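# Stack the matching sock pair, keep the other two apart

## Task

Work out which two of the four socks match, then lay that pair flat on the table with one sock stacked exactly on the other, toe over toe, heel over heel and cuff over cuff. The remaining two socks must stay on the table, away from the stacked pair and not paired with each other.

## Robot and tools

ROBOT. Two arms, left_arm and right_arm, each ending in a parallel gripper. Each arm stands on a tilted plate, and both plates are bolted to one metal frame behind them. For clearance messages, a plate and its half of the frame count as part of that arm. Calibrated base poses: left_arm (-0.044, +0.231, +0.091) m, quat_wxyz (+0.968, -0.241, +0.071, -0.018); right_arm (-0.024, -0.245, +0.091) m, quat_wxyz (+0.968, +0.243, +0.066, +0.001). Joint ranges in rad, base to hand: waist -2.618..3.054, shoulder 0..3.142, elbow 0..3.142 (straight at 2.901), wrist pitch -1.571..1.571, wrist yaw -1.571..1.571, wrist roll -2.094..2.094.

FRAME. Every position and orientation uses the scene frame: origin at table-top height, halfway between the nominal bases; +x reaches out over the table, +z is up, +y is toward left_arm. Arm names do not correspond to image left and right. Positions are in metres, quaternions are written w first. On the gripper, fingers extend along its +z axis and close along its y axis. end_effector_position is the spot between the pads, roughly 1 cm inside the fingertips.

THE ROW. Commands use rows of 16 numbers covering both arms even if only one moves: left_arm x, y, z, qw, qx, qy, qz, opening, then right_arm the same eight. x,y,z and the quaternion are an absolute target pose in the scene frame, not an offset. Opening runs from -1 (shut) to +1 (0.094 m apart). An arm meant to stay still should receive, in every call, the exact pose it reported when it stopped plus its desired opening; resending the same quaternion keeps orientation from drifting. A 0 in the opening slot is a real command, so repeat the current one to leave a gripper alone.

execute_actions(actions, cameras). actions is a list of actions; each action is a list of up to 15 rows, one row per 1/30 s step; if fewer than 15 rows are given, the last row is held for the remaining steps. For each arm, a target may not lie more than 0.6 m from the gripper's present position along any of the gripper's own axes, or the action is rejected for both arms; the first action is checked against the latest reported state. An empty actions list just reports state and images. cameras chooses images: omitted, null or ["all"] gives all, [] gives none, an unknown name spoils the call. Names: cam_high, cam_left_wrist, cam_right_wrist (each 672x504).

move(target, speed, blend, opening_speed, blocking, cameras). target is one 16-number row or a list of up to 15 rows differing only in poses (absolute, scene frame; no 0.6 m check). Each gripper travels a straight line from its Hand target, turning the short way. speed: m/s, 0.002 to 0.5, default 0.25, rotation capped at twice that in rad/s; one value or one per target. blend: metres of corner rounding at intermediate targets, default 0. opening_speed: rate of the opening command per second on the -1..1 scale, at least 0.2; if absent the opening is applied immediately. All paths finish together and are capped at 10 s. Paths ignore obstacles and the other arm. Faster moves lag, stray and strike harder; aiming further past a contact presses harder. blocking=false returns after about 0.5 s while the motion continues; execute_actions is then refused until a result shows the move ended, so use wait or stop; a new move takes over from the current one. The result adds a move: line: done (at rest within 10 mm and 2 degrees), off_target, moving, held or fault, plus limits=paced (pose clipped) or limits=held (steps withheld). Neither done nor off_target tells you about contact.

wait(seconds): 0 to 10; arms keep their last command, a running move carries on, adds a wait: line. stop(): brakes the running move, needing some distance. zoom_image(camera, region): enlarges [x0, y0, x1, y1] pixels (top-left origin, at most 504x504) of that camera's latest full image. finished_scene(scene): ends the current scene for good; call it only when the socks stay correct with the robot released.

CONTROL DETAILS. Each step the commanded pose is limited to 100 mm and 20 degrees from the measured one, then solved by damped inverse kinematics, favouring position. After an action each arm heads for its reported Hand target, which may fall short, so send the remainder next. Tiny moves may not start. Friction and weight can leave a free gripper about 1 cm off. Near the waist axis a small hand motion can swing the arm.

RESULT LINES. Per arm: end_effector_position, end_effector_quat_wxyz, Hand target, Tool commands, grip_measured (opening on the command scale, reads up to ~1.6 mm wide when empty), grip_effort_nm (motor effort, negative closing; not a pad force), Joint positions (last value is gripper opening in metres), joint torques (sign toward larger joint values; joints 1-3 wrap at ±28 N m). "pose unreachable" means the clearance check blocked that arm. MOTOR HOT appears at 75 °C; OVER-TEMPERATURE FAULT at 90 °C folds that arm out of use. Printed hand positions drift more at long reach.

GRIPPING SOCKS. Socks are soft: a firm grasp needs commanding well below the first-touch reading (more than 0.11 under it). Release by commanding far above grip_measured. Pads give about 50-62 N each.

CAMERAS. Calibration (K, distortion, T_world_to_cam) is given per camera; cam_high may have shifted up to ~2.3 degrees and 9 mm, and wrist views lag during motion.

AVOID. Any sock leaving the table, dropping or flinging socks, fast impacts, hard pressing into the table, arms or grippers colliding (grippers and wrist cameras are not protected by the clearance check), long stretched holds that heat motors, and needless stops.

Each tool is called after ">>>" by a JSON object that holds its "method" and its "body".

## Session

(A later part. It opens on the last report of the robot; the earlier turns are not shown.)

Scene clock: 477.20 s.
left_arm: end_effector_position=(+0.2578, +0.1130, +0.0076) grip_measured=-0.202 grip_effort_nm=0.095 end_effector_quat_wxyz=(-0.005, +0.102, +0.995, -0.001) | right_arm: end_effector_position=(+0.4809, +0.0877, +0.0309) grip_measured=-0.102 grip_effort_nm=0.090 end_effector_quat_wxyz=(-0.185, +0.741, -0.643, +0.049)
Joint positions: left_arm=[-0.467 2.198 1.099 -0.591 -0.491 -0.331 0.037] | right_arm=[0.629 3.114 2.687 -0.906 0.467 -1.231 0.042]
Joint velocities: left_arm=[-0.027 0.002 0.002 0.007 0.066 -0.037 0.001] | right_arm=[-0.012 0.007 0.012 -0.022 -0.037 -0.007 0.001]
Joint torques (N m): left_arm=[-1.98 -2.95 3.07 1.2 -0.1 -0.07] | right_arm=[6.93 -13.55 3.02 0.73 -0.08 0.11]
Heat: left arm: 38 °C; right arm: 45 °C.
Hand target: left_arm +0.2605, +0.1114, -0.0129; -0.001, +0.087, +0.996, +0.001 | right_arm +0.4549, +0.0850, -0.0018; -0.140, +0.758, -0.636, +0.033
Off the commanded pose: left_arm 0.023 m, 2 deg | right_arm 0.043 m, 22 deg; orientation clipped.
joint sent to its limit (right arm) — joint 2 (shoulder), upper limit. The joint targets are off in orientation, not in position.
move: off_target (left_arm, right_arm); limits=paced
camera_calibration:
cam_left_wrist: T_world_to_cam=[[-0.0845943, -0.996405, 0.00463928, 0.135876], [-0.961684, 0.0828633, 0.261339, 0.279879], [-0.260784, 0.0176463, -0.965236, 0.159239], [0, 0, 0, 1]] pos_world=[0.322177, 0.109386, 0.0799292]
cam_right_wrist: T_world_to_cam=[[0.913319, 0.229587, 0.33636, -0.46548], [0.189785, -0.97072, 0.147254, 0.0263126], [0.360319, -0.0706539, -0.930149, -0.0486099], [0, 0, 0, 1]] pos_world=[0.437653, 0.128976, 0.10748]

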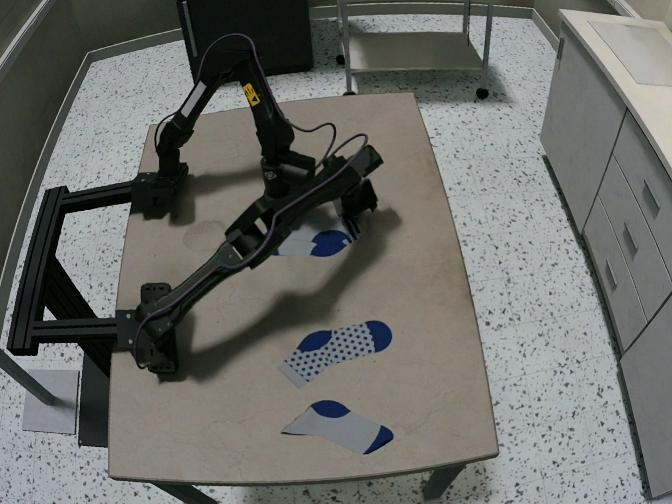

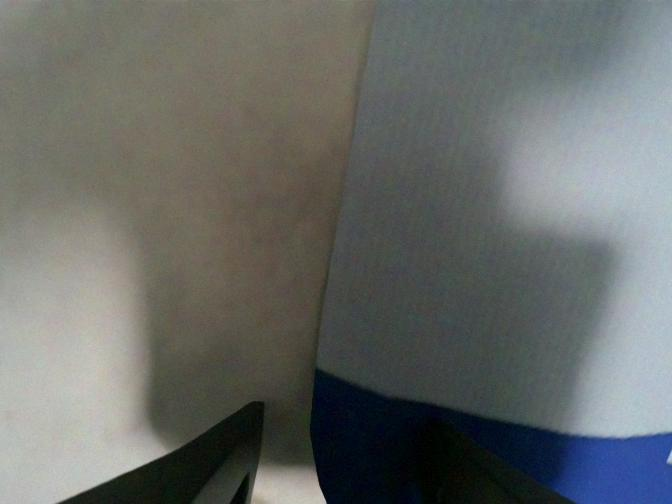

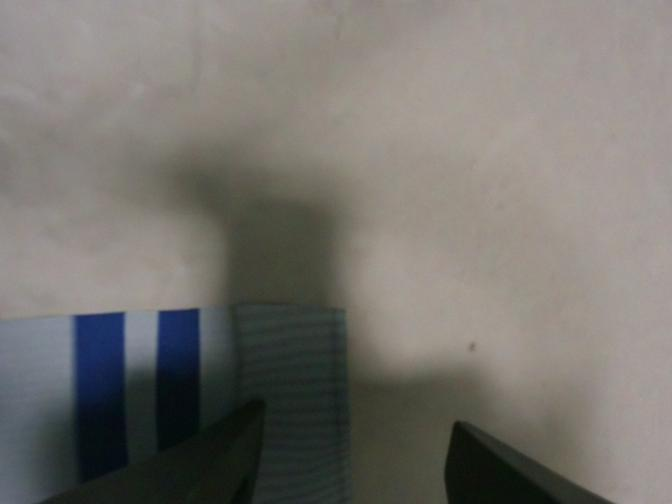

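>>> {"method": "move", "body": {"target": [0.262,0.110,-0.022,0,0.087,0.996,0,-0.2,0.440,0.084,0.0,0,-0.766,0.643,0,-0.1], "speed": 0.08}}

>>> {"method": "move", "body": {"target": [0.262,0.110,-0.03,0,0.087,0.996,0,-1,0.445,0.084,-0.008,0,-0.766,0.643,0,-0.1], "speed": 0.08, "opening_speed": 0.6}}

Scene clock: 481.50 s.
left_arm: end_effector_position=(+0.2580, +0.1130, +0.0072) grip_measured=-0.202 grip_effort_nm=0.095 end_effector_quat_wxyz=(-0.005, +0.106, +0.994, -0.004) | right_arm: end_effector_position=(+0.4804, +0.0868, +0.0310) grip_measured=-0.102 grip_effort_nm=0.090 end_effector_quat_wxyz=(-0.183, +0.729, -0.658, +0.049)
Joint positions: left_arm=[-0.464 2.198 1.099 -0.589 -0.487 -0.319 0.037] | right_arm=[0.631 3.114 2.687 -0.91 0.475 -1.191 0.042]
Joint velocities: left_arm=[0.012 -0.007 -0.002 0.007 0.022 -0.066 0] | right_arm=[-0.012 -0.017 -0.012 0.051 -0.007 0.081 -0.001]
Joint torques (N m): left_arm=[-1.37 -2.02 2.45 1.45 -0.13 -0.04] | right_arm=[7.98 -13.55 3.59 0.08 -0.12 0.11]
Heat: left arm: 38 °C; right arm: 46 °C.
Hand target: left_arm +0.2594, +0.1115, -0.0191; -0.002, +0.087, +0.996, +0.000 | right_arm +0.4425, +0.0839, +0.0008; -0.121, +0.760, -0.639, +0.028
Off the commanded pose: left_arm 0.030 m, 2 deg | right_arm 0.051 m, 22 deg; orientation clipped.
joint sent to its limit (right arm) — joint 2 (shoulder), upper limit. The joint targets are off in orientation, not in position.
move: off_target (left_arm, right_arm); limits=paced
camera_calibration:
cam_left_wrist: T_world_to_cam=[[-0.0925878, -0.995663, 0.00908878, 0.13778], [-0.960518, 0.0917173, 0.262665, 0.278953], [-0.26236, 0.0155897, -0.964844, 0.159483], [0, 0, 0, 1]] pos_world=[0.322538, 0.109112, 0.0793529]
cam_right_wrist: T_world_to_cam=[[0.923177, 0.194841, 0.331332, -0.466442], [0.154978, -0.977511, 0.143019, 0.0429567], [0.351747, -0.0806824, -0.932612, -0.0432932], [0, 0, 0, 1]] pos_world=[0.439179, 0.12938, 0.108028]

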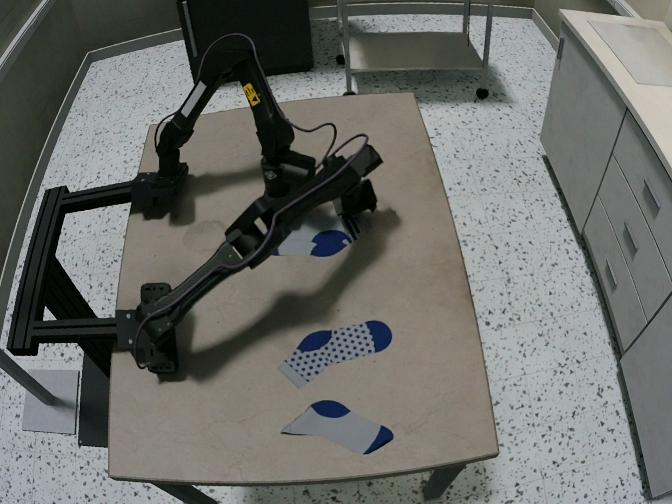

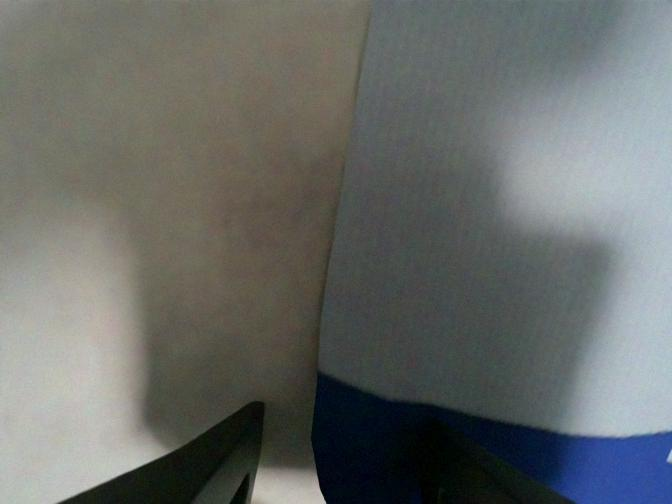

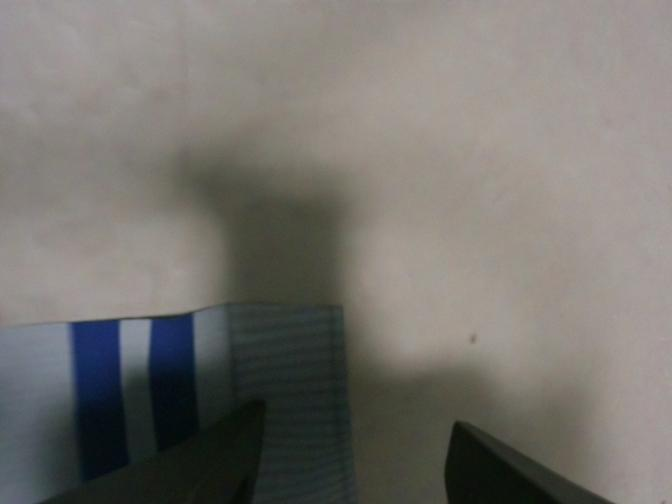

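Scene clock: 483.30 s.
left_arm: end_effector_position=(+0.2552, +0.0980, +0.0066) grip_measured=-0.984 grip_effort_nm=-0.877 end_effector_quat_wxyz=(-0.013, +0.103, +0.994, -0.042) | right_arm: end_effector_position=(+0.4803, +0.0871, +0.0304) grip_measured=-0.102 grip_effort_nm=0.090 end_effector_quat_wxyz=(-0.184, +0.730, -0.657, +0.050)
Joint positions: left_arm=[-0.464 2.202 1.099 -0.564 -0.41 -0.315 0.001] | right_arm=[0.631 3.111 2.678 -0.903 0.475 -1.193 0.042]
Joint velocities: left_arm=[-0.017 0.002 -0.002 0.022 -0.007 0.051 0.001] | right_arm=[0.022 0.007 0.007 -0.051 0.037 0.007 0.001]
Joint torques (N m): left_arm=[-0.96 -1.31 2.07 1.38 -0.82 0.04] | right_arm=[7.02 -13.33 2.66 0.43 -0.16 -0.02]
Heat: left arm: 38 °C; right arm: 46 °C.
Hand target: left_arm +0.2580, +0.1115, -0.0252; -0.004, +0.088, +0.996, -0.001 | right_arm +0.4460, +0.0833, -0.0064; -0.126, +0.759, -0.639, +0.028
Off the commanded pose: left_arm 0.039 m, 5 deg | right_arm 0.052 m, 22 deg; orientation clipped.
joint sent to its limit (right arm) — joint 2 (shoulder), upper limit. The joint targets are off in orientation, not in position.
move: off_target (left_arm, right_arm); limits=paced
camera_calibration:
cam_left_wrist: T_world_to_cam=[[-0.0860719, -0.992552, 0.0862118, 0.120194], [-0.954927, 0.106864, 0.276937, 0.274713], [-0.284087, -0.0584895, -0.957013, 0.171147], [0, 0, 0, 1]] pos_world=[0.321297, 0.0999525, 0.0773493]
cam_right_wrist: T_world_to_cam=[[0.922447, 0.196345, 0.332476, -0.466015], [0.156365, -0.97725, 0.143288, 0.0426388], [0.353046, -0.0801879, -0.932163, -0.0444478], [0, 0, 0, 1]] pos_world=[0.438899, 0.129604, 0.107396]

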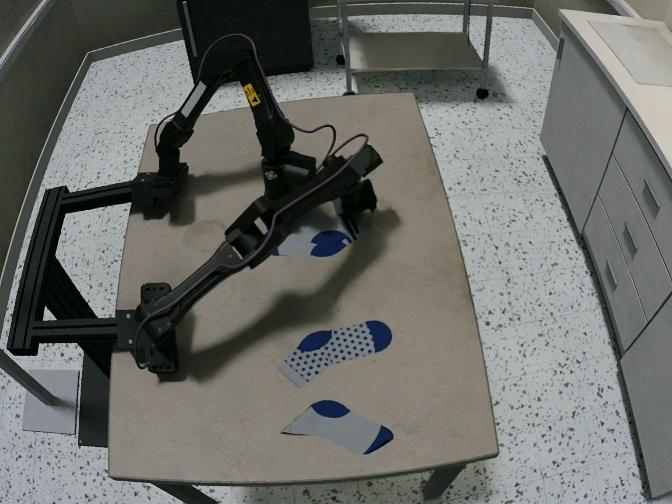

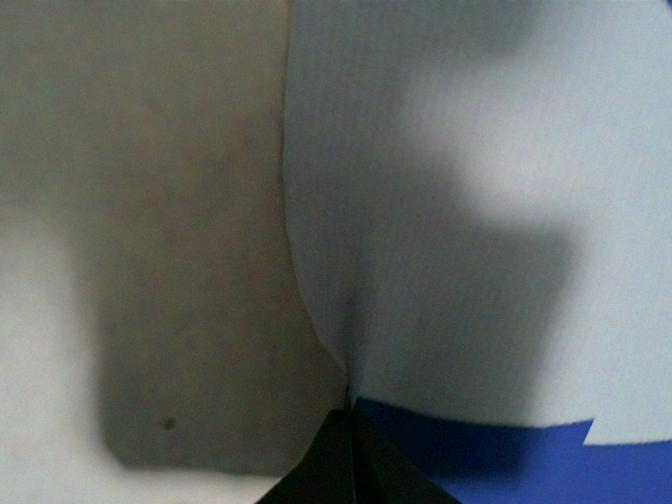

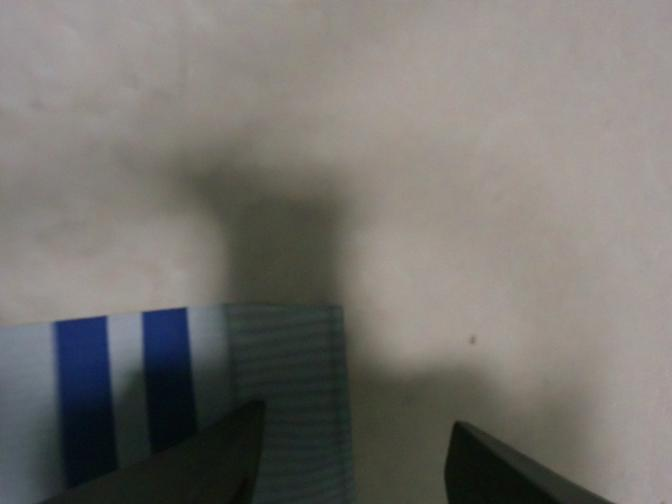

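>>> {"method": "move", "body": {"target": [[0.262,0.110,-0.02,0,0.087,0.996,0,-1,0.450,0.084,0.05,0,-0.766,0.643,0,-0.1],[0.262,0.110,-0.02,0,0.087,0.996,0,-1,0.452,0.080,0.005,0,-0.766,0.643,0,-0.1]], "speed": 0.08}}

Scene clock: 487.97 s.
left_arm: end_effector_position=(+0.2552, +0.0980, +0.0067) grip_measured=-0.984 grip_effort_nm=-0.877 end_effector_quat_wxyz=(-0.012, +0.104, +0.994, -0.042) | right_arm: end_effector_position=(+0.4623, +0.0768, +0.0320) grip_measured=-0.102 grip_effort_nm=0.090 end_effector_quat_wxyz=(-0.144, +0.752, -0.642, +0.036)
Joint positions: left_arm=[-0.465 2.202 1.099 -0.564 -0.412 -0.315 0.001] | right_arm=[0.635 3.111 2.713 -1.036 0.468 -1.195 0.042]
Joint velocities: left_arm=[-0.027 -0.002 -0.017 -0.007 0.007 -0.051 0] | right_arm=[-0.017 -0.002 -0.002 -0.022 -0.007 -0.051 0]
Joint torques (N m): left_arm=[-1.72 -2.51 2.93 1.11 -0.77 -0.11] | right_arm=[6.53 -13.12 3.86 1.17 -0.09 -0.09]
Heat: left arm: 38 °C; right arm: 45 °C.
Hand target: left_arm +0.2597, +0.1106, -0.0171; -0.002, +0.087, +0.996, -0.001 | right_arm +0.4505, +0.0785, +0.0057; -0.125, +0.760, -0.637, +0.028
Off the commanded pose: left_arm 0.030 m, 5 deg | right_arm 0.029 m, 17 deg.
joint sent to its limit (right arm) — joint 2 (shoulder), upper limit. The joint targets are off in orientation, not in position.
move: off_target (left_arm, right_arm)
camera_calibration:
cam_left_wrist: T_world_to_cam=[[-0.0871571, -0.992566, 0.0849519, 0.120394], [-0.955179, 0.107482, 0.275826, 0.274735], [-0.282906, -0.0571041, -0.957446, 0.170873], [0, 0, 0, 1]] pos_world=[0.321255, 0.0997272, 0.0775946]
cam_right_wrist: T_world_to_cam=[[0.930838, 0.259025, 0.25777, -0.454224], [0.217694, -0.959617, 0.178171, 0.00435761], [0.293512, -0.109734, -0.949636, -0.00713352], [0, 0, 0, 1]] pos_world=[0.423955, 0.121054, 0.109535]

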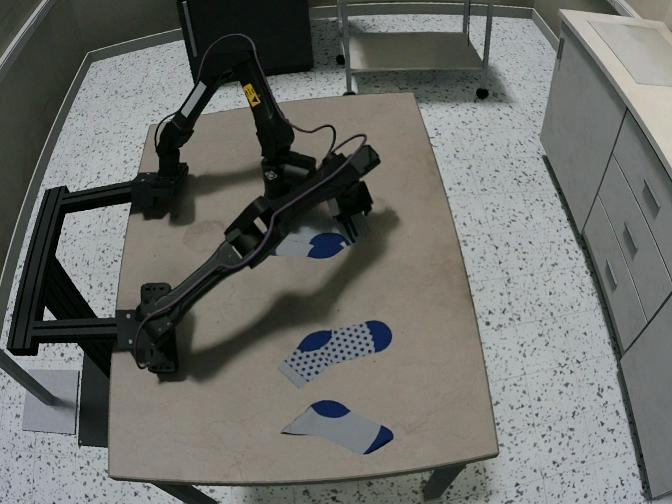

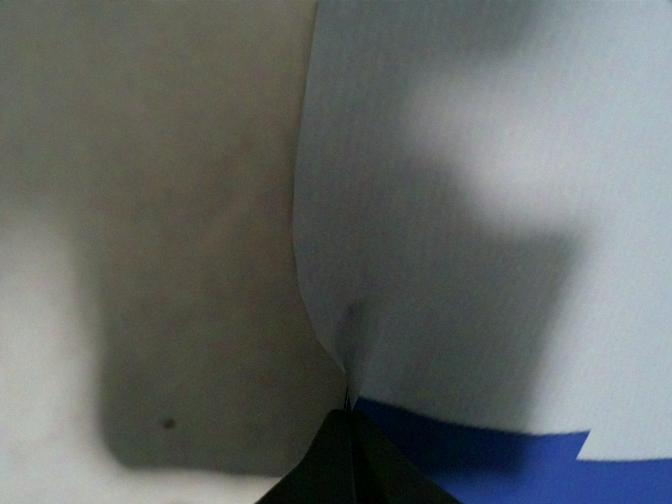

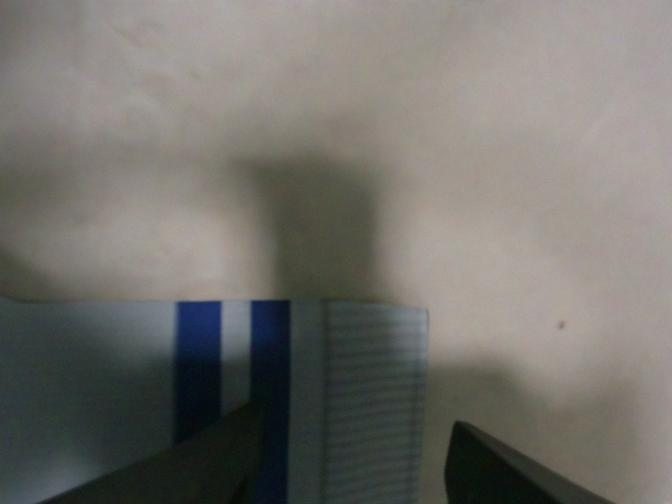

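>>> {"method": "move", "body": {"target": [0.262,0.110,-0.02,0,0.087,0.996,0,-1,0.462,0.080,-0.014,0,-0.766,0.643,0,-0.1], "speed": 0.06, "cameras": ["cam_right_wrist"]}}

>>> {"method": "move", "body": {"target": [0.262,0.110,-0.02,0,0.087,0.996,0,-1,0.462,0.080,-0.016,0,-0.766,0.643,0,-1], "speed": 0.06, "opening_speed": 0.8}}

Scene clock: 492.40 s.
left_arm: end_effector_position=(+0.2552, +0.0981, +0.0068) grip_measured=-0.984 grip_effort_nm=-0.872 end_effector_quat_wxyz=(-0.012, +0.102, +0.994, -0.041) | right_arm: end_effector_position=(+0.4690, +0.0844, +0.0303) grip_measured=-0.102 grip_effort_nm=0.085 end_effector_quat_wxyz=(-0.164, +0.755, -0.634, +0.042)
Joint positions: left_arm=[-0.465 2.202 1.099 -0.564 -0.413 -0.318 0.001] | right_arm=[0.635 3.104 2.676 -0.959 0.464 -1.232 0.042]
Joint velocities: left_arm=[-0.012 0.002 -0.002 0.022 0.007 0.007 0.001] | right_arm=[-0.002 -0.007 -0.027 0.007 0.007 -0.022 -0.001]
Joint torques (N m): left_arm=[-1.62 -2.62 2.91 1.11 -0.79 -0.05] | right_arm=[4.52 -12.63 2.93 1.4 -0.11 -0.06]
Heat: left arm: 38 °C; right arm: 45 °C.
Hand target: left_arm +0.2597, +0.1108, -0.0172; -0.003, +0.087, +0.996, -0.001 | right_arm +0.4588, +0.0769, -0.0106; -0.136, +0.759, -0.636, +0.030
Off the commanded pose: left_arm 0.030 m, 5 deg | right_arm 0.045 m, 20 deg.
joint sent to its limit (right arm) — joint 2 (shoulder), upper limit. The joint targets are off in position and orientation.
move: off_target (left_arm, right_arm)
camera_calibration:
cam_right_wrist: T_world_to_cam=[[0.916309, 0.268045, 0.297539, -0.457103], [0.226488, -0.959595, 0.166975, 0.00669178], [0.330274, -0.085612, -0.939995, -0.0294689], [0, 0, 0, 1]] pos_world=[0.427065, 0.126423, 0.107188]
Images, in order (width x height): cam_right_wrist 672x504.

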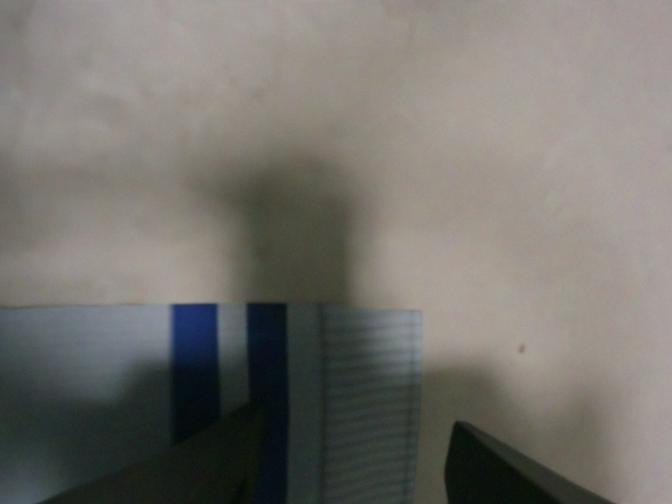

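Scene clock: 495.13 s.
left_arm: end_effector_position=(+0.2552, +0.0981, +0.0068) grip_measured=-0.984 grip_effort_nm=-0.867 end_effector_quat_wxyz=(-0.012, +0.102, +0.994, -0.041) | right_arm: end_effector_position=(+0.4723, +0.0852, +0.0263) grip_measured=-0.986 grip_effort_nm=-0.774 end_effector_quat_wxyz=(-0.173, +0.751, -0.637, +0.035)
Joint positions: left_arm=[-0.465 2.202 1.099 -0.564 -0.413 -0.319 0.001] | right_arm=[0.624 3.1 2.656 -0.926 0.444 -1.236 0.001]
Joint velocities: left_arm=[0.007 -0.007 -0.007 -0.007 -0.037 0.022 0] | right_arm=[-0.012 -0.002 0.002 -0.037 0.037 -0.007 0]
Joint torques (N m): left_arm=[-1.63 -2.47 2.78 1.11 -0.79 -0.07] | right_arm=[5.23 -12.33 3.37 1.25 0.07 -0.06]
Heat: left arm: 38 °C; right arm: 44 °C.
Hand target: left_arm +0.2596, +0.1106, -0.0171; -0.003, +0.087, +0.996, -0.001 | right_arm +0.4596, +0.0778, -0.0136; -0.139, +0.758, -0.637, +0.030
Off the commanded pose: left_arm 0.030 m, 5 deg | right_arm 0.044 m, 20 deg; orientation clipped.
joint sent to its limit (right arm) — joint 2 (shoulder), upper limit. The joint targets are off in position and orientation.
move: off_target (left_arm, right_arm); limits=paced
camera_calibration:
cam_left_wrist: T_world_to_cam=[[-0.0838953, -0.992952, 0.0837188, 0.119719], [-0.955571, 0.103991, 0.275807, 0.275149], [-0.282569, -0.0568603, -0.95756, 0.170809], [0, 0, 0, 1]] pos_world=[0.321233, 0.0999741, 0.0776492]
cam_right_wrist: T_world_to_cam=[[0.918519, 0.254751, 0.302366, -0.459296], [0.220261, -0.96479, 0.143754, 0.01135], [0.328342, -0.0654415, -0.942289, -0.0349518], [0, 0, 0, 1]] pos_world=[0.430848, 0.125669, 0.104309]

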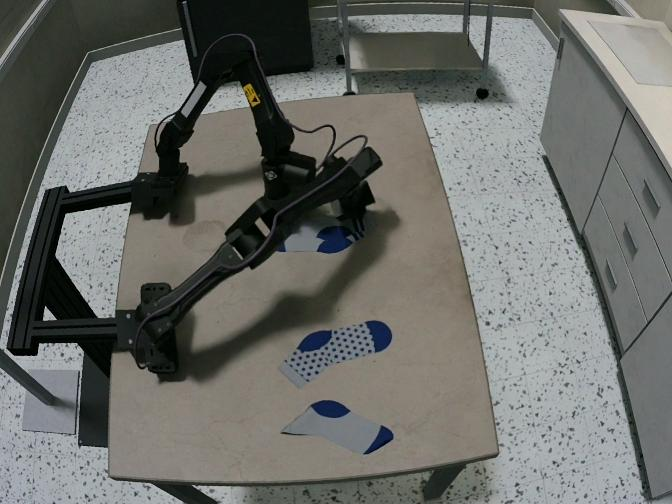

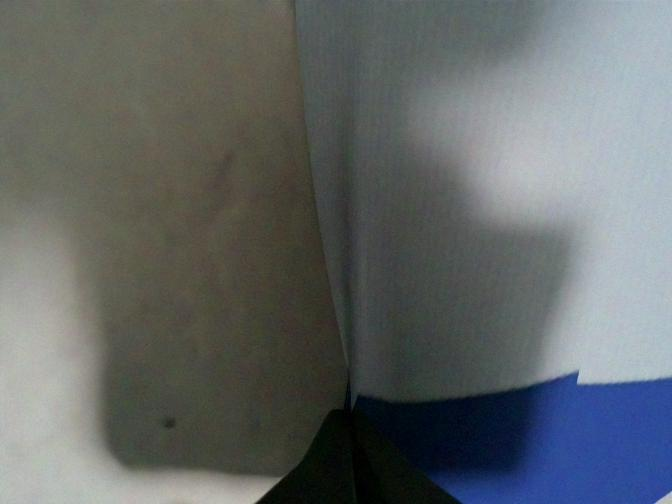

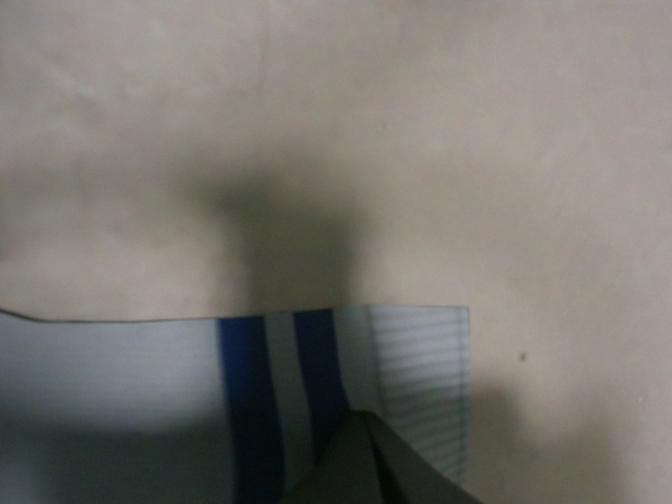

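>>> {"method": "move", "body": {"target": [[0.258,0.100,0.09,0,0.087,0.996,0,-1,0.462,0.080,0.06,0,-0.766,0.643,0,-1],[0.258,0.08,0.17,0,0.087,0.996,0,-1,0.462,0.05,0.13,0,-0.766,0.643,0,-1]], "speed": 0.12, "blend": 0.02}}

>>> {"method": "zoom_image", "body": {"camera": "cam_high", "region": [240, 140, 410, 290]}}

Scene clock: 506.63 s.
left_arm: end_effector_position=(+0.2594, +0.0841, +0.1560) grip_measured=-0.985 grip_effort_nm=-0.842 end_effector_quat_wxyz=(-0.011, +0.085, +0.996, +0.012) | right_arm: end_effector_position=(+0.4608, +0.0465, +0.1056) grip_measured=-0.986 grip_effort_nm=-0.774 end_effector_quat_wxyz=(-0.134, +0.759, -0.636, +0.037)
Joint positions: left_arm=[-0.721 2.128 1.526 -1.246 -0.456 -0.659 0.001] | right_arm=[0.662 3.029 2.858 -1.297 0.477 -1.175 0.001]
Joint velocities: left_arm=[0.002 0.012 0.002 -0.007 0.022 -0.066 0] | right_arm=[-0.012 0.007 -0.007 0.037 0.022 -0.11 -0.001]
Joint torques (N m): left_arm=[-5.27 -7.66 7.54 0.04 0 -0.03] | right_arm=[9.13 -17.44 7.53 0.69 0.02 0.11]
Heat: left arm: 38 °C; right arm: 44 °C.
Hand target: left_arm +0.2603, +0.0797, +0.1685; +0.000, +0.087, +0.996, +0.004 | right_arm +0.4603, +0.0492, +0.1291; -0.150, +0.757, -0.634, +0.041
Off the commanded pose: left_arm 0.015 m, 2 deg | right_arm 0.025 m, 16 deg.
elbow stopped short (right arm): the move would have taken joint 3 (elbow) straighter than the controller allows.
move: off_target (left_arm, right_arm)
camera_calibration:
cam_left_wrist: T_world_to_cam=[[-0.0506383, -0.998461, -0.0226271, 0.102126], [-0.961184, 0.0425701, 0.272603, 0.246558], [-0.27122, 0.035553, -0.961861, 0.304032], [0, 0, 0, 1]] pos_world=[0.324618, 0.0806639, 0.227535]
cam_right_wrist: T_world_to_cam=[[0.928548, 0.280513, 0.243128, -0.462326], [0.236804, -0.951995, 0.193983, -0.048351], [0.285872, -0.122549, -0.950399, 0.0640515], [0, 0, 0, 1]] pos_world=[0.422431, 0.0915079, 0.182659]

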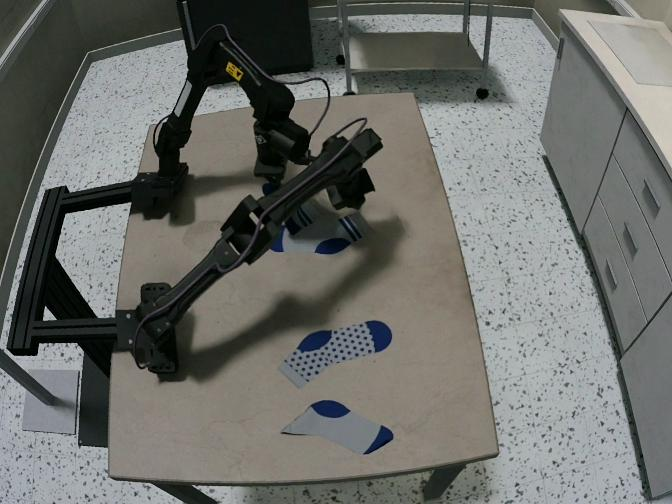

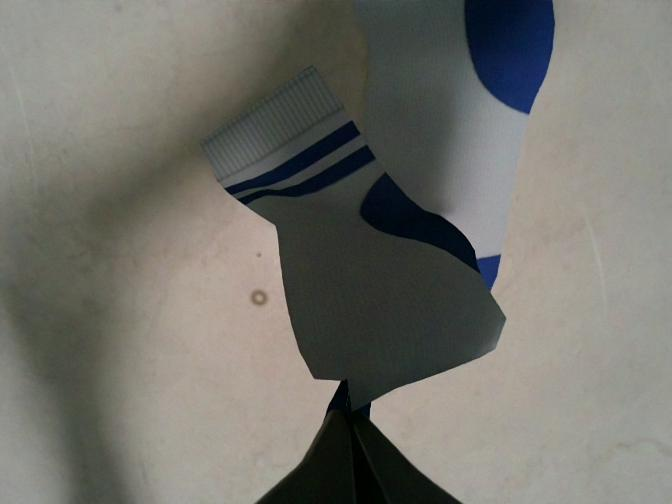

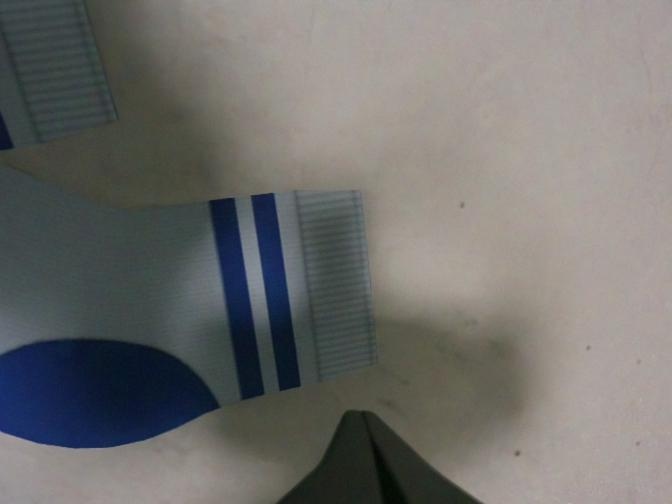

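Scaled by 2.965.

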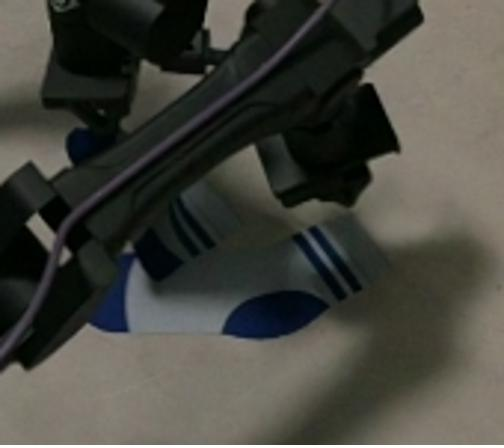

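>>> {"method": "move", "body": {"target": [[0.28,0.085,0.22,0,0.087,0.996,0,-1,0.440,-0.12,0.14,0,-0.766,0.643,0,-0.2],[0.33,0.08,0.27,0.1,0.087,0.99,0,-1,0.40,-0.25,0.18,0,-0.6,0.8,0,-0.2]], "speed": 0.15, "blend": 0.02}}

>>> {"method": "zoom_image", "body": {"camera": "cam_high", "region": [200, 120, 430, 290]}}

Scene clock: 529.73 s.
left_arm: end_effector_position=(+0.3343, +0.0846, +0.2618) grip_measured=-0.985 grip_effort_nm=-0.847 end_effector_quat_wxyz=(+0.091, +0.074, +0.993, -0.004) | right_arm: end_effector_position=(+0.4017, -0.2486, +0.1746) grip_measured=-0.202 grip_effort_nm=0.090 end_effector_quat_wxyz=(-0.010, -0.608, +0.794, -0.001)
Joint positions: left_arm=[-0.754 2.211 2.073 -1.528 -0.561 -0.623 0.001] | right_arm=[0.329 2.158 1.98 -1.449 0.516 -0.955 0.037]
Joint velocities: left_arm=[-0.007 -0.022 0.017 -0.022 -0.095 0.022 0] | right_arm=[-0.007 0.002 -0.012 0.022 -0.051 0.022 0.001]
Joint torques (N m): left_arm=[-5.96 -6.16 7.62 0.36 -0.23 0.08] | right_arm=[5.75 -12.86 4.07 0.48 0.02 0.09]
Heat: left arm: 39 °C; right arm: 49 °C.
Hand target: left_arm +0.3318, +0.0773, +0.2691; +0.102, +0.088, +0.991, -0.001 | right_arm +0.4009, -0.2511, +0.1788; -0.003, -0.601, +0.799, -0.004
Off the commanded pose: left_arm 0.010 m, 2 deg | right_arm 0.006 m, 2 deg.
move: done
camera_calibration:
cam_left_wrist: T_world_to_cam=[[-0.0302375, -0.999377, 0.018176, 0.091424], [-0.996812, 0.0314932, 0.0733105, 0.354707], [-0.0738373, -0.0159013, -0.997144, 0.373697], [0, 0, 0, 1]] pos_world=[0.383933, 0.0861386, 0.344964]
cam_right_wrist: T_world_to_cam=[[0.989902, -0.137876, -0.0329429, -0.421994], [-0.122022, -0.947046, 0.297011, -0.201356], [-0.072149, -0.289991, -0.954306, 0.213277], [0, 0, 0, 1]] pos_world=[0.40855, -0.187028, 0.249434]

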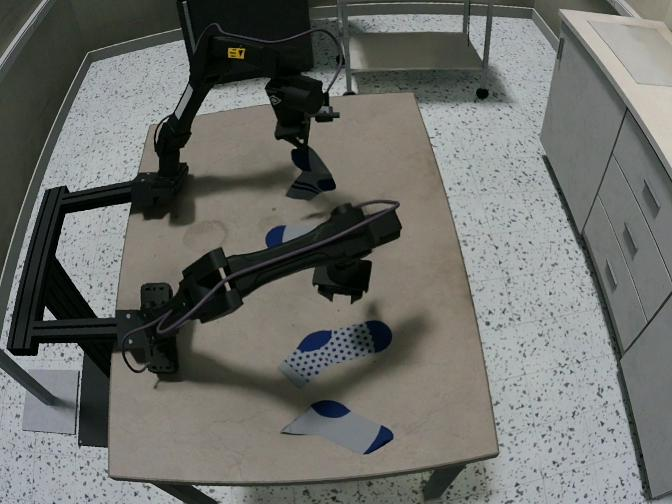

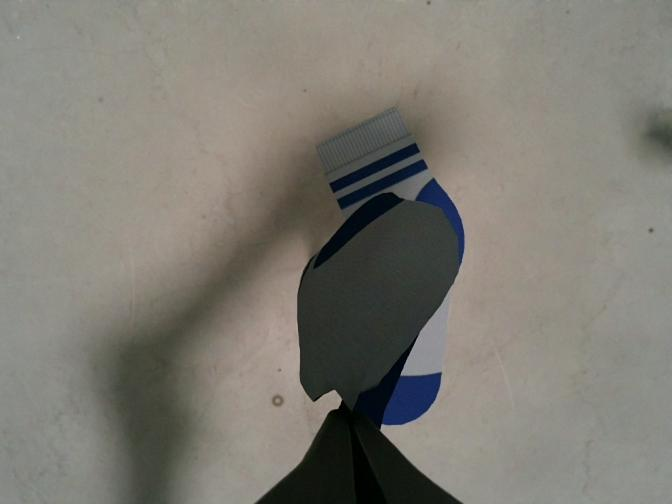

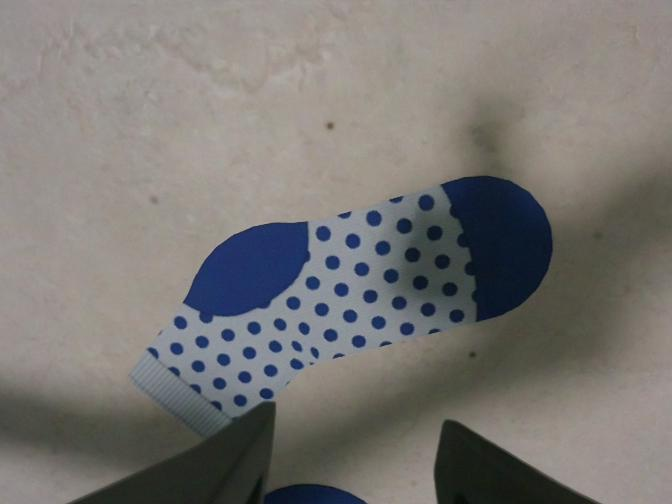

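Scaled by 2.191.

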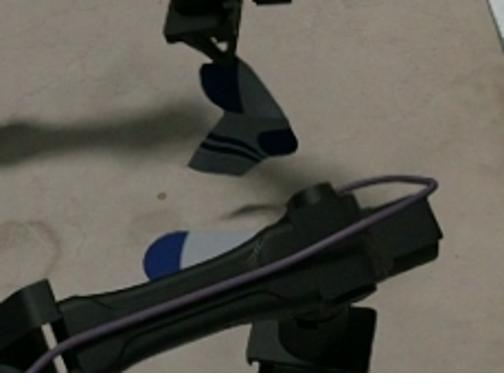

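>>> {"method": "move", "body": {"target": [0.38,0.08,0.28,0.07,0.676,0.733,-0.05,-1,0.25,-0.25,0.2,0.1,0,0.995,0,-0.2], "speed": 0.15}}

>>> {"method": "zoom_image", "body": {"camera": "cam_high", "region": [230, 100, 430, 290]}}

Scene clock: 540.63 s.
left_arm: end_effector_position=(+0.3798, +0.0816, +0.2788) grip_measured=-0.985 grip_effort_nm=-0.847 end_effector_quat_wxyz=(+0.130, +0.667, +0.733, -0.033) | right_arm: end_effector_position=(+0.2552, -0.2490, +0.2007) grip_measured=-0.202 grip_effort_nm=0.085 end_effector_quat_wxyz=(+0.096, +0.004, +0.995, +0.007)
Joint positions: left_arm=[-0.644 2.308 2.376 -1.56 -0.384 0.865 0.001] | right_arm=[0.576 1.474 1.122 -1.19 0.575 0.53 0.037]
Joint velocities: left_arm=[-0.017 0.012 0.007 0.007 -0.007 0.051 0] | right_arm=[0.007 -0.007 -0.017 0.022 0.037 -0.022 0]
Joint torques (N m): left_arm=[-4.33 -6.8 7.34 0.59 0.18 -0.02] | right_arm=[4 -5.31 4.41 0.7 0.16 0.08]
Heat: left arm: 39 °C; right arm: 45 °C.
Hand target: left_arm +0.3801, +0.0787, +0.2794; +0.132, +0.669, +0.730, -0.039 | right_arm +0.2508, -0.2494, +0.2010; +0.100, +0.002, +0.995, +0.004
Off the commanded pose: left_arm 0.002 m, 7 deg | right_arm 0.005 m, 1 deg.
joint sent to its limit (left arm) — joint 4 (wrist pitch), lower limit. The joint targets are off in orientation, not in position.
move: off_target (left_arm)
camera_calibration:
cam_left_wrist: T_world_to_cam=[[-0.970495, -0.222053, -0.0939802, 0.414405], [-0.223256, 0.974757, 0.00235458, 0.047919], [0.0910851, 0.0232668, -0.995571, 0.32769], [0, 0, 0, 1]] pos_world=[0.383028, 0.0376862, 0.365072]
cam_right_wrist: T_world_to_cam=[[0.120629, -0.992628, -0.0117458, -0.2714], [-0.988284, -0.121198, 0.0927697, 0.240412], [-0.0935094, 0.000417469, -0.995618, 0.313588], [0, 0, 0, 1]] pos_world=[0.299657, -0.240392, 0.286723]

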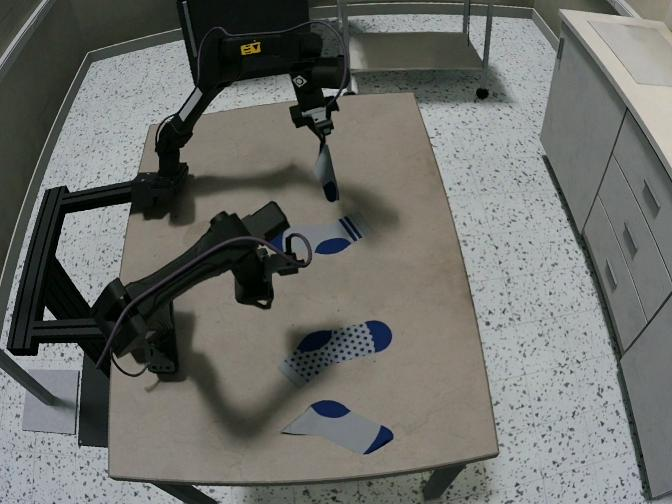

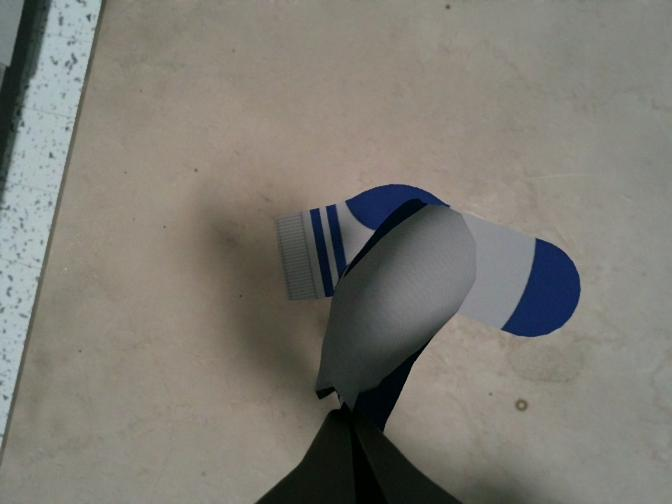

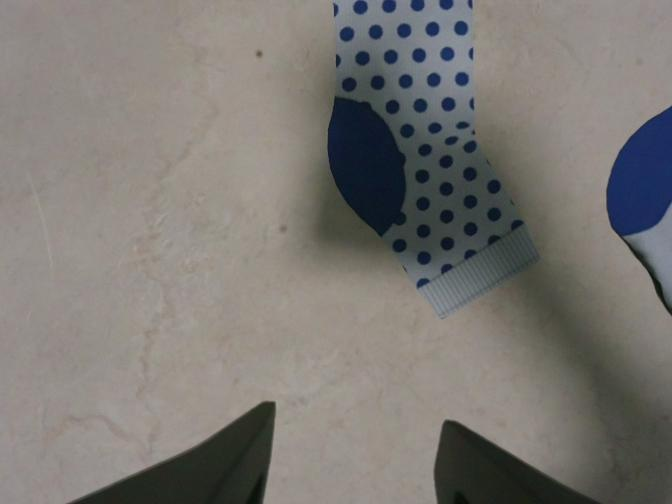

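Scaled by 2.520.

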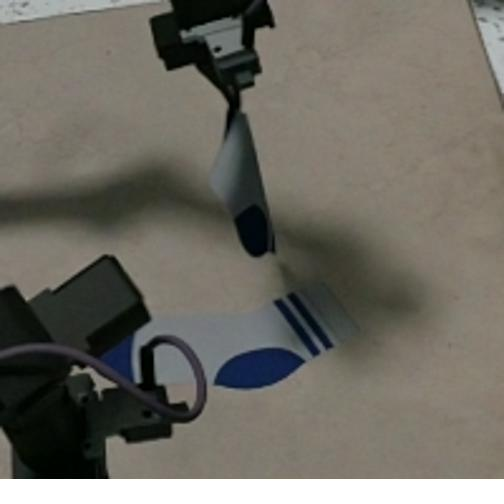

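>>> {"method": "move", "body": {"target": [[0.40,0.03,0.285,0.07,0.76,0.646,-0.05,-1,0.15,-0.30,0.2,0.1,0,0.995,0,-0.2],[0.412,-0.029,0.28,0.05,0.839,0.54,-0.05,-1,0.15,-0.30,0.2,0.1,0,0.995,0,-0.2]], "speed": 0.15, "blend": 0.02}}

>>> {"method": "zoom_image", "body": {"camera": "cam_high", "region": [230, 100, 430, 290]}}

Scene clock: 553.40 s.
left_arm: end_effector_position=(+0.4143, -0.0122, +0.2689) grip_measured=-0.985 grip_effort_nm=-0.842 end_effector_quat_wxyz=(+0.201, +0.812, +0.547, +0.016) | right_arm: end_effector_position=(+0.1561, -0.2974, +0.2040) grip_measured=-0.202 grip_effort_nm=0.090 end_effector_quat_wxyz=(+0.106, +0.008, +0.994, +0.012)
Joint positions: left_arm=[-0.712 2.663 2.828 -1.534 -0.379 1.332 0.001] | right_arm=[0.71 1.045 0.877 -1.437 0.579 0.683 0.037]
Joint velocities: left_arm=[0.002 0.022 -0.002 0.081 0.007 -0.007 0] | right_arm=[-0.012 0.002 0.002 0.007 -0.051 0.066 0.001]
Joint torques (N m): left_arm=[-7.12 -8.54 7.12 1.13 0.1 0.05] | right_arm=[1.84 -0.13 4.21 0.53 0.14 0.1]
Heat: left arm: 39 °C; right arm: 42 °C.
Hand target: left_arm +0.4101, -0.0286, +0.2785; +0.221, +0.814, +0.536, +0.019 | right_arm +0.1499, -0.3001, +0.1999; +0.101, +0.000, +0.995, +0.002
Off the commanded pose: left_arm 0.020 m, 19 deg | right_arm 0.008 m, 2 deg.
elbow stopped short (left arm): the move would have taken joint 3 (elbow) straighter than the controller allows.
move: off_target (left_arm)
camera_calibration:
cam_left_wrist: T_world_to_cam=[[-0.924471, 0.211488, -0.317217, 0.47233], [0.221163, 0.975221, 0.00563988, -0.037893], [0.310549, -0.0649427, -0.948336, 0.212174], [0, 0, 0, 1]] pos_world=[0.379145, -0.0491589, 0.351257]
cam_right_wrist: T_world_to_cam=[[0.114899, -0.993205, -0.0185048, -0.30531], [-0.990676, -0.11594, 0.071552, 0.14258], [-0.0732113, 0.010111, -0.997265, 0.3076], [0, 0, 0, 1]] pos_world=[0.19885, -0.289815, 0.290907]

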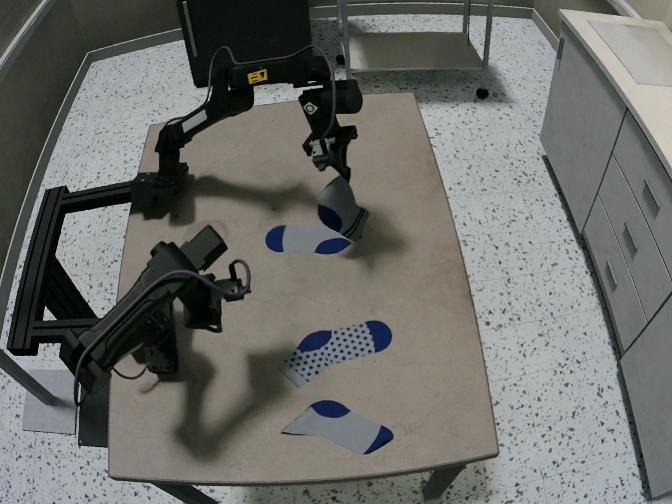

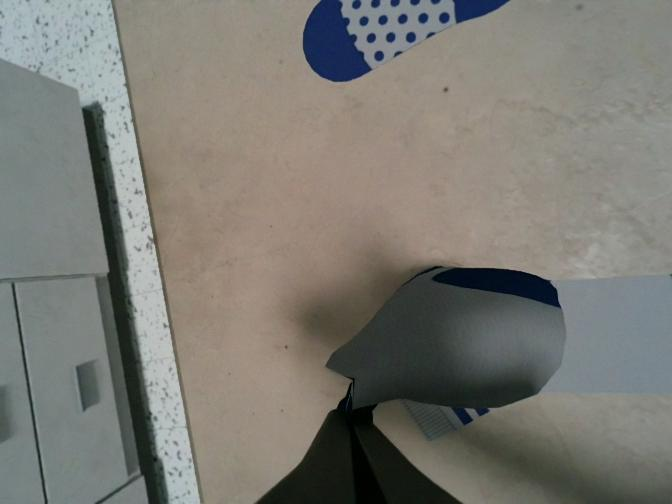

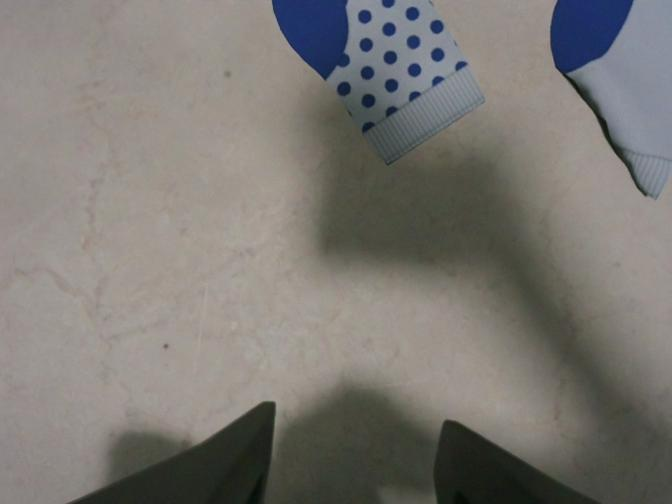

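Scaled by 2.520.

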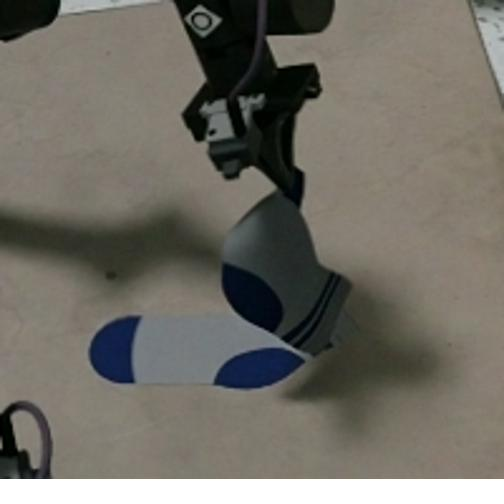

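>>> {"method": "move", "body": {"target": [[0.412,-0.032,0.2,0.0,0.839,0.544,0,-1,0.15,-0.30,0.2,0.1,0,0.995,0,-0.2],[0.36,0.000,0.175,0,0.839,0.544,0,-1,0.15,-0.30,0.2,0.1,0,0.995,0,-0.2],[0.308,0.030,0.14,0,0.839,0.544,0,-1,0.15,-0.30,0.2,0.1,0,0.995,0,-0.2],[0.273,0.049,0.10,0,0.839,0.544,0,-1,0.15,-0.30,0.2,0.1,0,0.995,0,-0.2],[0.249,0.063,0.055,0,0.839,0.544,0,-1,0.15,-0.30,0.2,0.1,0,0.995,0,-0.2],[0.241,0.066,0.018,0,0.839,0.544,0,-1,0.15,-0.30,0.2,0.1,0,0.995,0,-0.2]], "speed": 0.12, "blend": 0.02}}

>>> {"method": "zoom_image", "body": {"camera": "cam_high", "region": [230, 130, 410, 290]}}

Scene clock: 563.37 s.
left_arm: end_effector_position=(+0.2359, +0.0728, +0.0209) grip_measured=-0.985 grip_effort_nm=-0.842 end_effector_quat_wxyz=(-0.005, +0.838, +0.546, -0.003) | right_arm: end_effector_position=(+0.1560, -0.2975, +0.2039) grip_measured=-0.202 grip_effort_nm=0.090 end_effector_quat_wxyz=(+0.106, +0.009, +0.994, +0.012)
Joint positions: left_arm=[-0.608 2.256 1.144 -0.656 -0.474 1.292 0.001] | right_arm=[0.71 1.045 0.877 -1.438 0.579 0.687 0.037]
Joint velocities: left_arm=[0.002 0.012 -0.007 -0.081 -0.007 0.051 0] | right_arm=[0.012 0.007 0.007 0.037 0.051 -0.022 -0.001]
Joint torques (N m): left_arm=[-3.54 -7.3 3.64 0.45 -0.03 0.02] | right_arm=[1.98 0.29 4.3 0.53 0.16 0.1]
Heat: left arm: 40 °C; right arm: 40 °C.
Hand target: left_arm +0.2371, +0.0722, +0.0206; +0.000, +0.838, +0.546, -0.001 | right_arm +0.1503, -0.2999, +0.2000; +0.100, +0.000, +0.995, +0.000
Off the commanded pose: left_arm 0.009 m, 1 deg | right_arm 0.008 m, 2 deg.
elbow stopped short (left arm): the move would have taken joint 3 (elbow) straighter than the controller allows.
move: done; blend cut to 0.019 m at target 5
camera_calibration:
cam_left_wrist: T_world_to_cam=[[-0.956189, 0.292443, 0.0134165, 0.205462], [0.286146, 0.923957, 0.25382, -0.0967023], [0.0618314, 0.246539, -0.967159, 0.0742837], [0, 0, 0, 1]] pos_world=[0.219539, 0.0109491, 0.0936325]
cam_right_wrist: T_world_to_cam=[[0.11168, -0.993568, -0.0186888, -0.305011], [-0.990985, -0.112751, 0.072355, 0.143208], [-0.0739968, 0.0104397, -0.997204, 0.307751], [0, 0, 0, 1]] pos_world=[0.198753, -0.290116, 0.290828]

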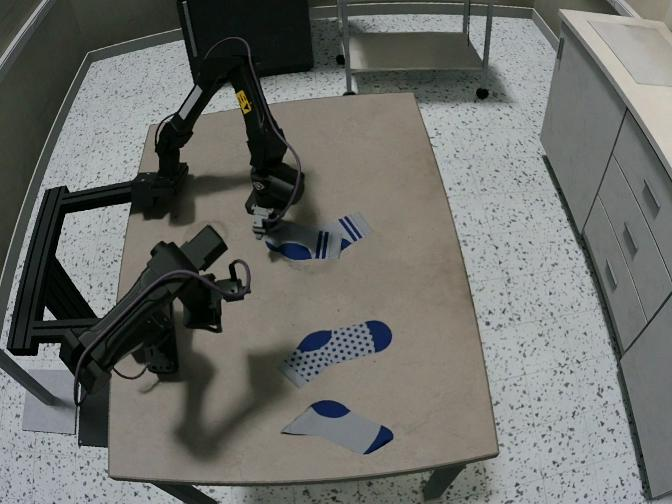

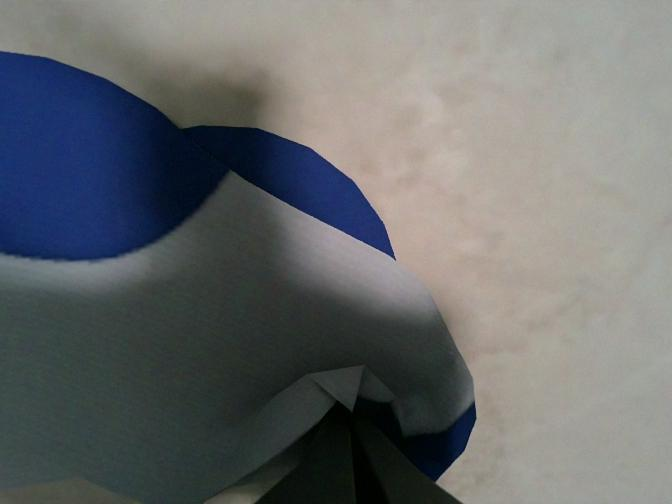

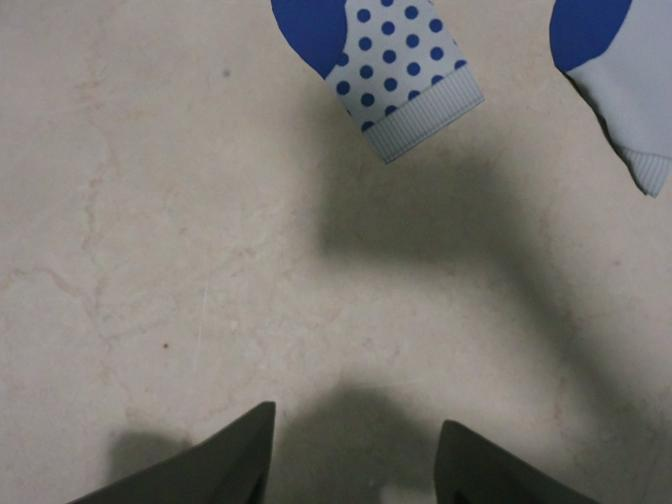

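Scaled by 2.800.

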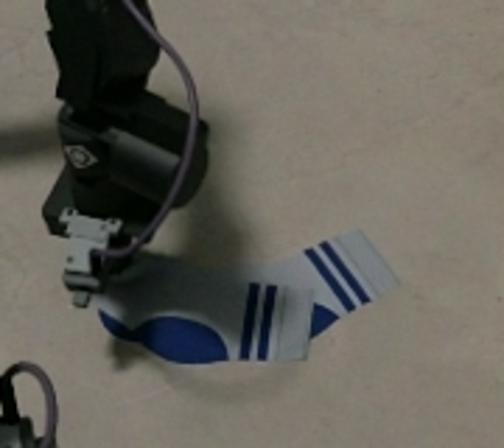

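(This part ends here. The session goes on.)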